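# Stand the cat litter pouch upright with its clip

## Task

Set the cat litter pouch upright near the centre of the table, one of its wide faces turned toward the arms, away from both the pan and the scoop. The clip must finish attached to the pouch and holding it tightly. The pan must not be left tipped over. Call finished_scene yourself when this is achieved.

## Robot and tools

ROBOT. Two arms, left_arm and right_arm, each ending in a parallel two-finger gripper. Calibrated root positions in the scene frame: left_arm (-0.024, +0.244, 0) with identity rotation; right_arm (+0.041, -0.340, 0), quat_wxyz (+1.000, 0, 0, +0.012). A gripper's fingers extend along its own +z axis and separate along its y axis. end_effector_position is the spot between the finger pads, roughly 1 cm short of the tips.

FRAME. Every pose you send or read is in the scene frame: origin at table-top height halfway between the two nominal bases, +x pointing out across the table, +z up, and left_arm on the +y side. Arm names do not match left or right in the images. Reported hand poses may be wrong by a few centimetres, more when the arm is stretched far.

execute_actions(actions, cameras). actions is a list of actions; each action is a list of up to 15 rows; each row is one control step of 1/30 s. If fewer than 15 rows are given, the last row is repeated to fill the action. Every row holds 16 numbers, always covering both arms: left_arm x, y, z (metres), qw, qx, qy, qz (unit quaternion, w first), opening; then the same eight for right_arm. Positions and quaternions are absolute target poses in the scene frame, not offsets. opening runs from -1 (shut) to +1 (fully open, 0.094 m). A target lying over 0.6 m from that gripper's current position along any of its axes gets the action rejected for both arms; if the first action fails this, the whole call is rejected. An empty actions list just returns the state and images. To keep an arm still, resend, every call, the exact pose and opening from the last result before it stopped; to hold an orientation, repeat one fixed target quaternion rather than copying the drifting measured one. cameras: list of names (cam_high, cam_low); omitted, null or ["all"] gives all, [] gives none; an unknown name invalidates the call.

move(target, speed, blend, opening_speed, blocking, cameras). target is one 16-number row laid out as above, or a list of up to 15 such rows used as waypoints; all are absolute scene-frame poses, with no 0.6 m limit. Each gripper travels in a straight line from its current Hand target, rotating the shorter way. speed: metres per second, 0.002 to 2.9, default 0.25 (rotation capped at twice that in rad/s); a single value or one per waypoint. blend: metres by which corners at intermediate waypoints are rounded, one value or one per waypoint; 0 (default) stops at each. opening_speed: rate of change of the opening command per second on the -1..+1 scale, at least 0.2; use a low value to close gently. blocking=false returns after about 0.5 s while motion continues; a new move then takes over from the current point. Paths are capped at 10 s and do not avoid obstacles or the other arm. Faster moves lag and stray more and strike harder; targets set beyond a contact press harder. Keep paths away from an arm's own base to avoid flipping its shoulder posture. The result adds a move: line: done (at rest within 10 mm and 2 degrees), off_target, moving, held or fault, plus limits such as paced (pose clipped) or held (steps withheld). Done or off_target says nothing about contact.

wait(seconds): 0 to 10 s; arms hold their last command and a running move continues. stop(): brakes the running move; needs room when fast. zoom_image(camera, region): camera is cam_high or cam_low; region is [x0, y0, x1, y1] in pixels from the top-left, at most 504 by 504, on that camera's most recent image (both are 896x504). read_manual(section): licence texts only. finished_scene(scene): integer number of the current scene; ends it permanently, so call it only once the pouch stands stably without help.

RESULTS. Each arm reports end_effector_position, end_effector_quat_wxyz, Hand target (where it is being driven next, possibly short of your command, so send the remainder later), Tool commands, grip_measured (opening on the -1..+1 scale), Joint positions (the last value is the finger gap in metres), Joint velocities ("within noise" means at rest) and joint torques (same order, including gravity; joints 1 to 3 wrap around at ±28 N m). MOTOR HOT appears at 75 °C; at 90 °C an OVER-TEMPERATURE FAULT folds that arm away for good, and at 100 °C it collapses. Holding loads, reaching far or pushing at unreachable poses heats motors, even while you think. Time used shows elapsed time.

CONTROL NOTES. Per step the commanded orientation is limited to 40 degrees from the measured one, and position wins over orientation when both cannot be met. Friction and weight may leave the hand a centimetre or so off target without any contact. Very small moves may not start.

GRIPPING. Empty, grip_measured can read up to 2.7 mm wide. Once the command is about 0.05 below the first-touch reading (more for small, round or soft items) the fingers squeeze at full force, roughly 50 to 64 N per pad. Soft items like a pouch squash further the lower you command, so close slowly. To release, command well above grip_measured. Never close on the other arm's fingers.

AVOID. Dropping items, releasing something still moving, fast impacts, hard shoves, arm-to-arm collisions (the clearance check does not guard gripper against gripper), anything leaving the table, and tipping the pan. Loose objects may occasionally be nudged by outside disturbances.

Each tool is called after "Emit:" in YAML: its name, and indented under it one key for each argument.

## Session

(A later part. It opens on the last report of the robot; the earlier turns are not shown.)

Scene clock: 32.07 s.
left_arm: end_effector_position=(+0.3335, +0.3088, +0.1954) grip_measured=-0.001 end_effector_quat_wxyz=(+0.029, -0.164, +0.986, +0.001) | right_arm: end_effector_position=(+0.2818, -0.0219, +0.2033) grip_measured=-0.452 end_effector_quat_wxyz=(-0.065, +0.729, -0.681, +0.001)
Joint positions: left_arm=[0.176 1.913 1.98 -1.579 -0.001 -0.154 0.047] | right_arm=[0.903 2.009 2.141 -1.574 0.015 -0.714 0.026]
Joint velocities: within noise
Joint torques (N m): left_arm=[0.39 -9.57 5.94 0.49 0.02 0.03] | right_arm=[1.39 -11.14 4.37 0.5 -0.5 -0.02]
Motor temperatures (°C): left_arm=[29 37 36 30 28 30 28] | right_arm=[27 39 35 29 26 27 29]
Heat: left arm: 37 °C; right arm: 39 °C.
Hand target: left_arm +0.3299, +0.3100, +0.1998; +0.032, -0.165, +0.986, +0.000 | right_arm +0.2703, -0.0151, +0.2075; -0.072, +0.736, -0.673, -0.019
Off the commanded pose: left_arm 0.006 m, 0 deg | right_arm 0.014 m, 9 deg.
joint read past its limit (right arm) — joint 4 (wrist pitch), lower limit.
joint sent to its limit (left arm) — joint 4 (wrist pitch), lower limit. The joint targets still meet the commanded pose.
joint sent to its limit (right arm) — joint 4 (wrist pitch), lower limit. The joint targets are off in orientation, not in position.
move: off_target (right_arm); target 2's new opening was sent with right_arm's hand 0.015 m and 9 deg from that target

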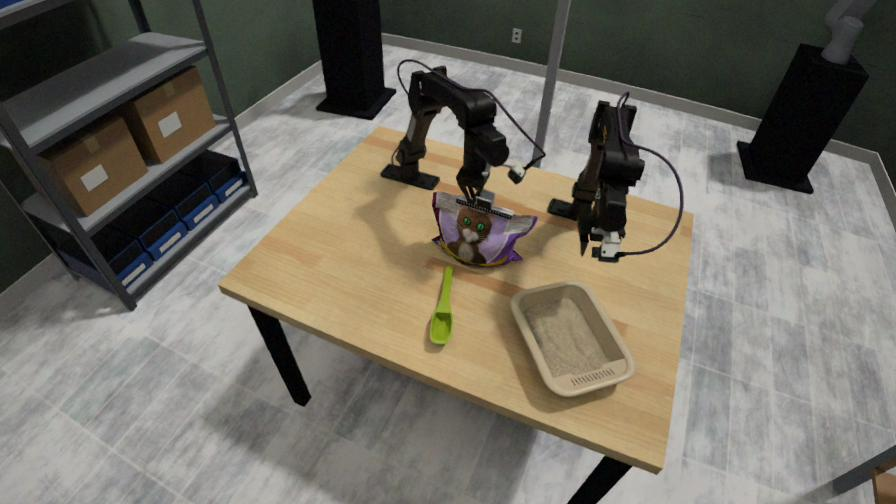

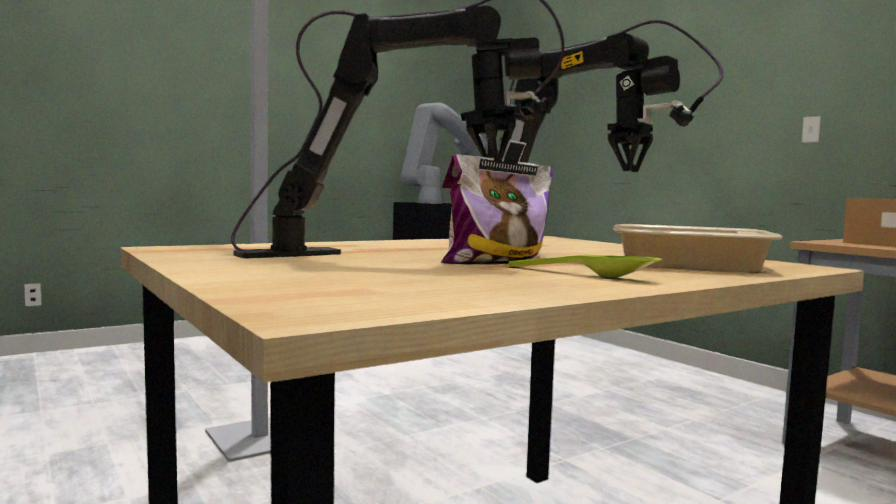

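Emit:
move:
  target:
    - [0.33,0.31,0.20,0.03,-0.165,0.986,0,0.0,0.262,-0.027,0.29,-0.072,0.736,-0.673,-0.019,-0.4]
    - [0.33,0.31,0.20,0.03,-0.165,0.986,0,0.0,0.21,-0.13,0.31,-0.072,0.736,-0.673,-0.019,-0.4]
  speed: [0.12,0.2]

Emit:
zoom_image:
  camera: "cam_low"
  region: [380, 90, 640, 300]

Emit:
zoom_image:
  camera: "cam_high"
  region: [400, 150, 560, 310]

Scene clock: 36.10 s.
left_arm: end_effector_position=(+0.3335, +0.3088, +0.1954) grip_measured=-0.001 end_effector_quat_wxyz=(+0.029, -0.164, +0.986, +0.001) | right_arm: end_effector_position=(+0.2105, -0.1306, +0.3135) grip_measured=-0.402 end_effector_quat_wxyz=(-0.224, +0.718, -0.659, -0.019)
Joint positions: left_arm=[0.176 1.913 1.98 -1.579 -0.001 -0.154 0.047] | right_arm=[0.851 1.364 1.811 -1.565 -0.016 -0.778 0.028]
Joint velocities: within noise
Joint torques (N m): left_arm=[0.54 -9.52 5.72 0.45 0.01 0.05] | right_arm=[-0.68 -3.08 4.21 1.02 -0.23 -0.07]
Motor temperatures (°C): left_arm=[29 37 36 30 28 30 28] | right_arm=[27 39 35 29 26 27 29]
Heat: left arm: 37 °C; right arm: 39 °C.
Hand target: left_arm +0.3299, +0.3100, +0.1998; +0.032, -0.165, +0.986, +0.000 | right_arm +0.2101, -0.1299, +0.3094; -0.218, +0.719, -0.660, -0.025
Off the commanded pose: left_arm 0.006 m, 0 deg | right_arm 0.004 m, 18 deg.
joint read past its limit (right arm) — joint 4 (wrist pitch), lower limit.
joint sent to its limit (left arm) — joint 4 (wrist pitch), lower limit. The joint targets still meet the commanded pose.
joint sent to its limit (right arm) — joint 4 (wrist pitch), lower limit. The joint targets are off in orientation, not in position.
move: off_target (right_arm)

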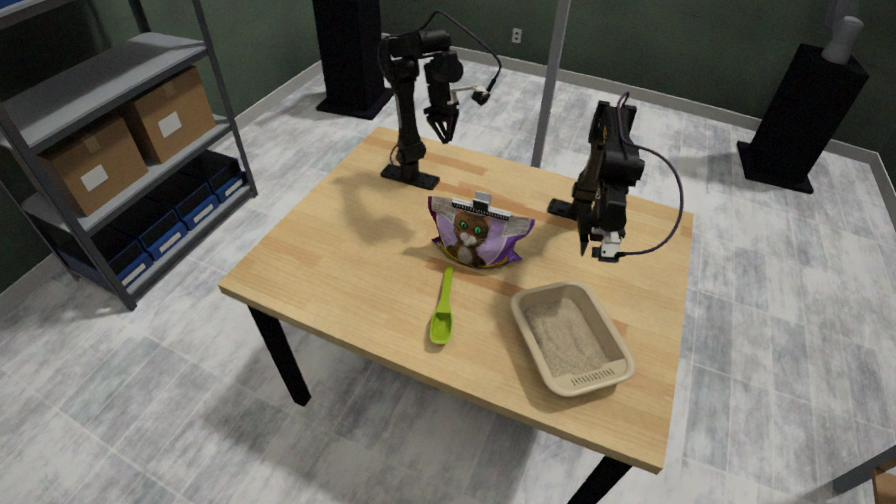

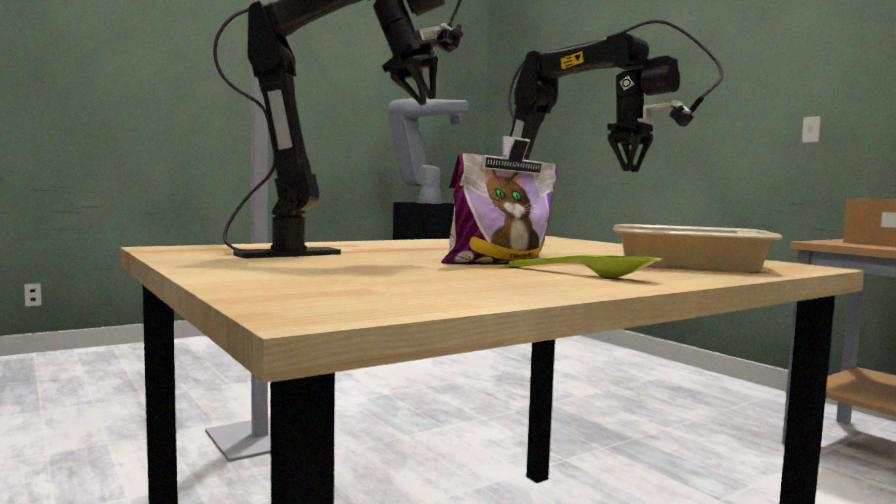

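Scaled by 1.938.

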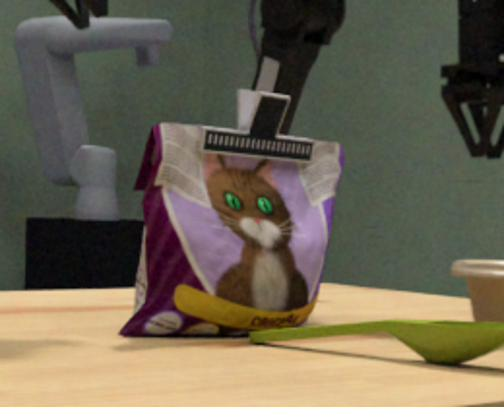

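Scaled by 3.150.

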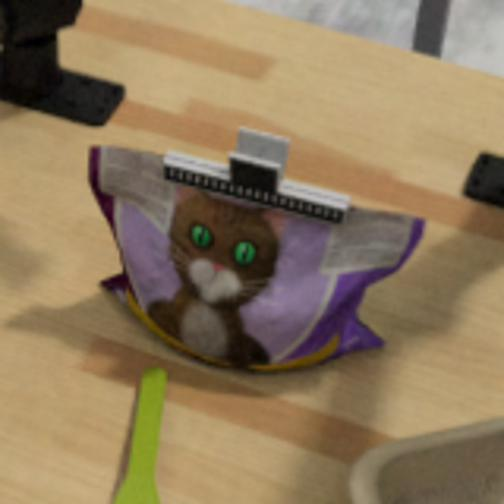

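Emit:
finished_scene:
  scene: 2

The scene is finished: the task was done.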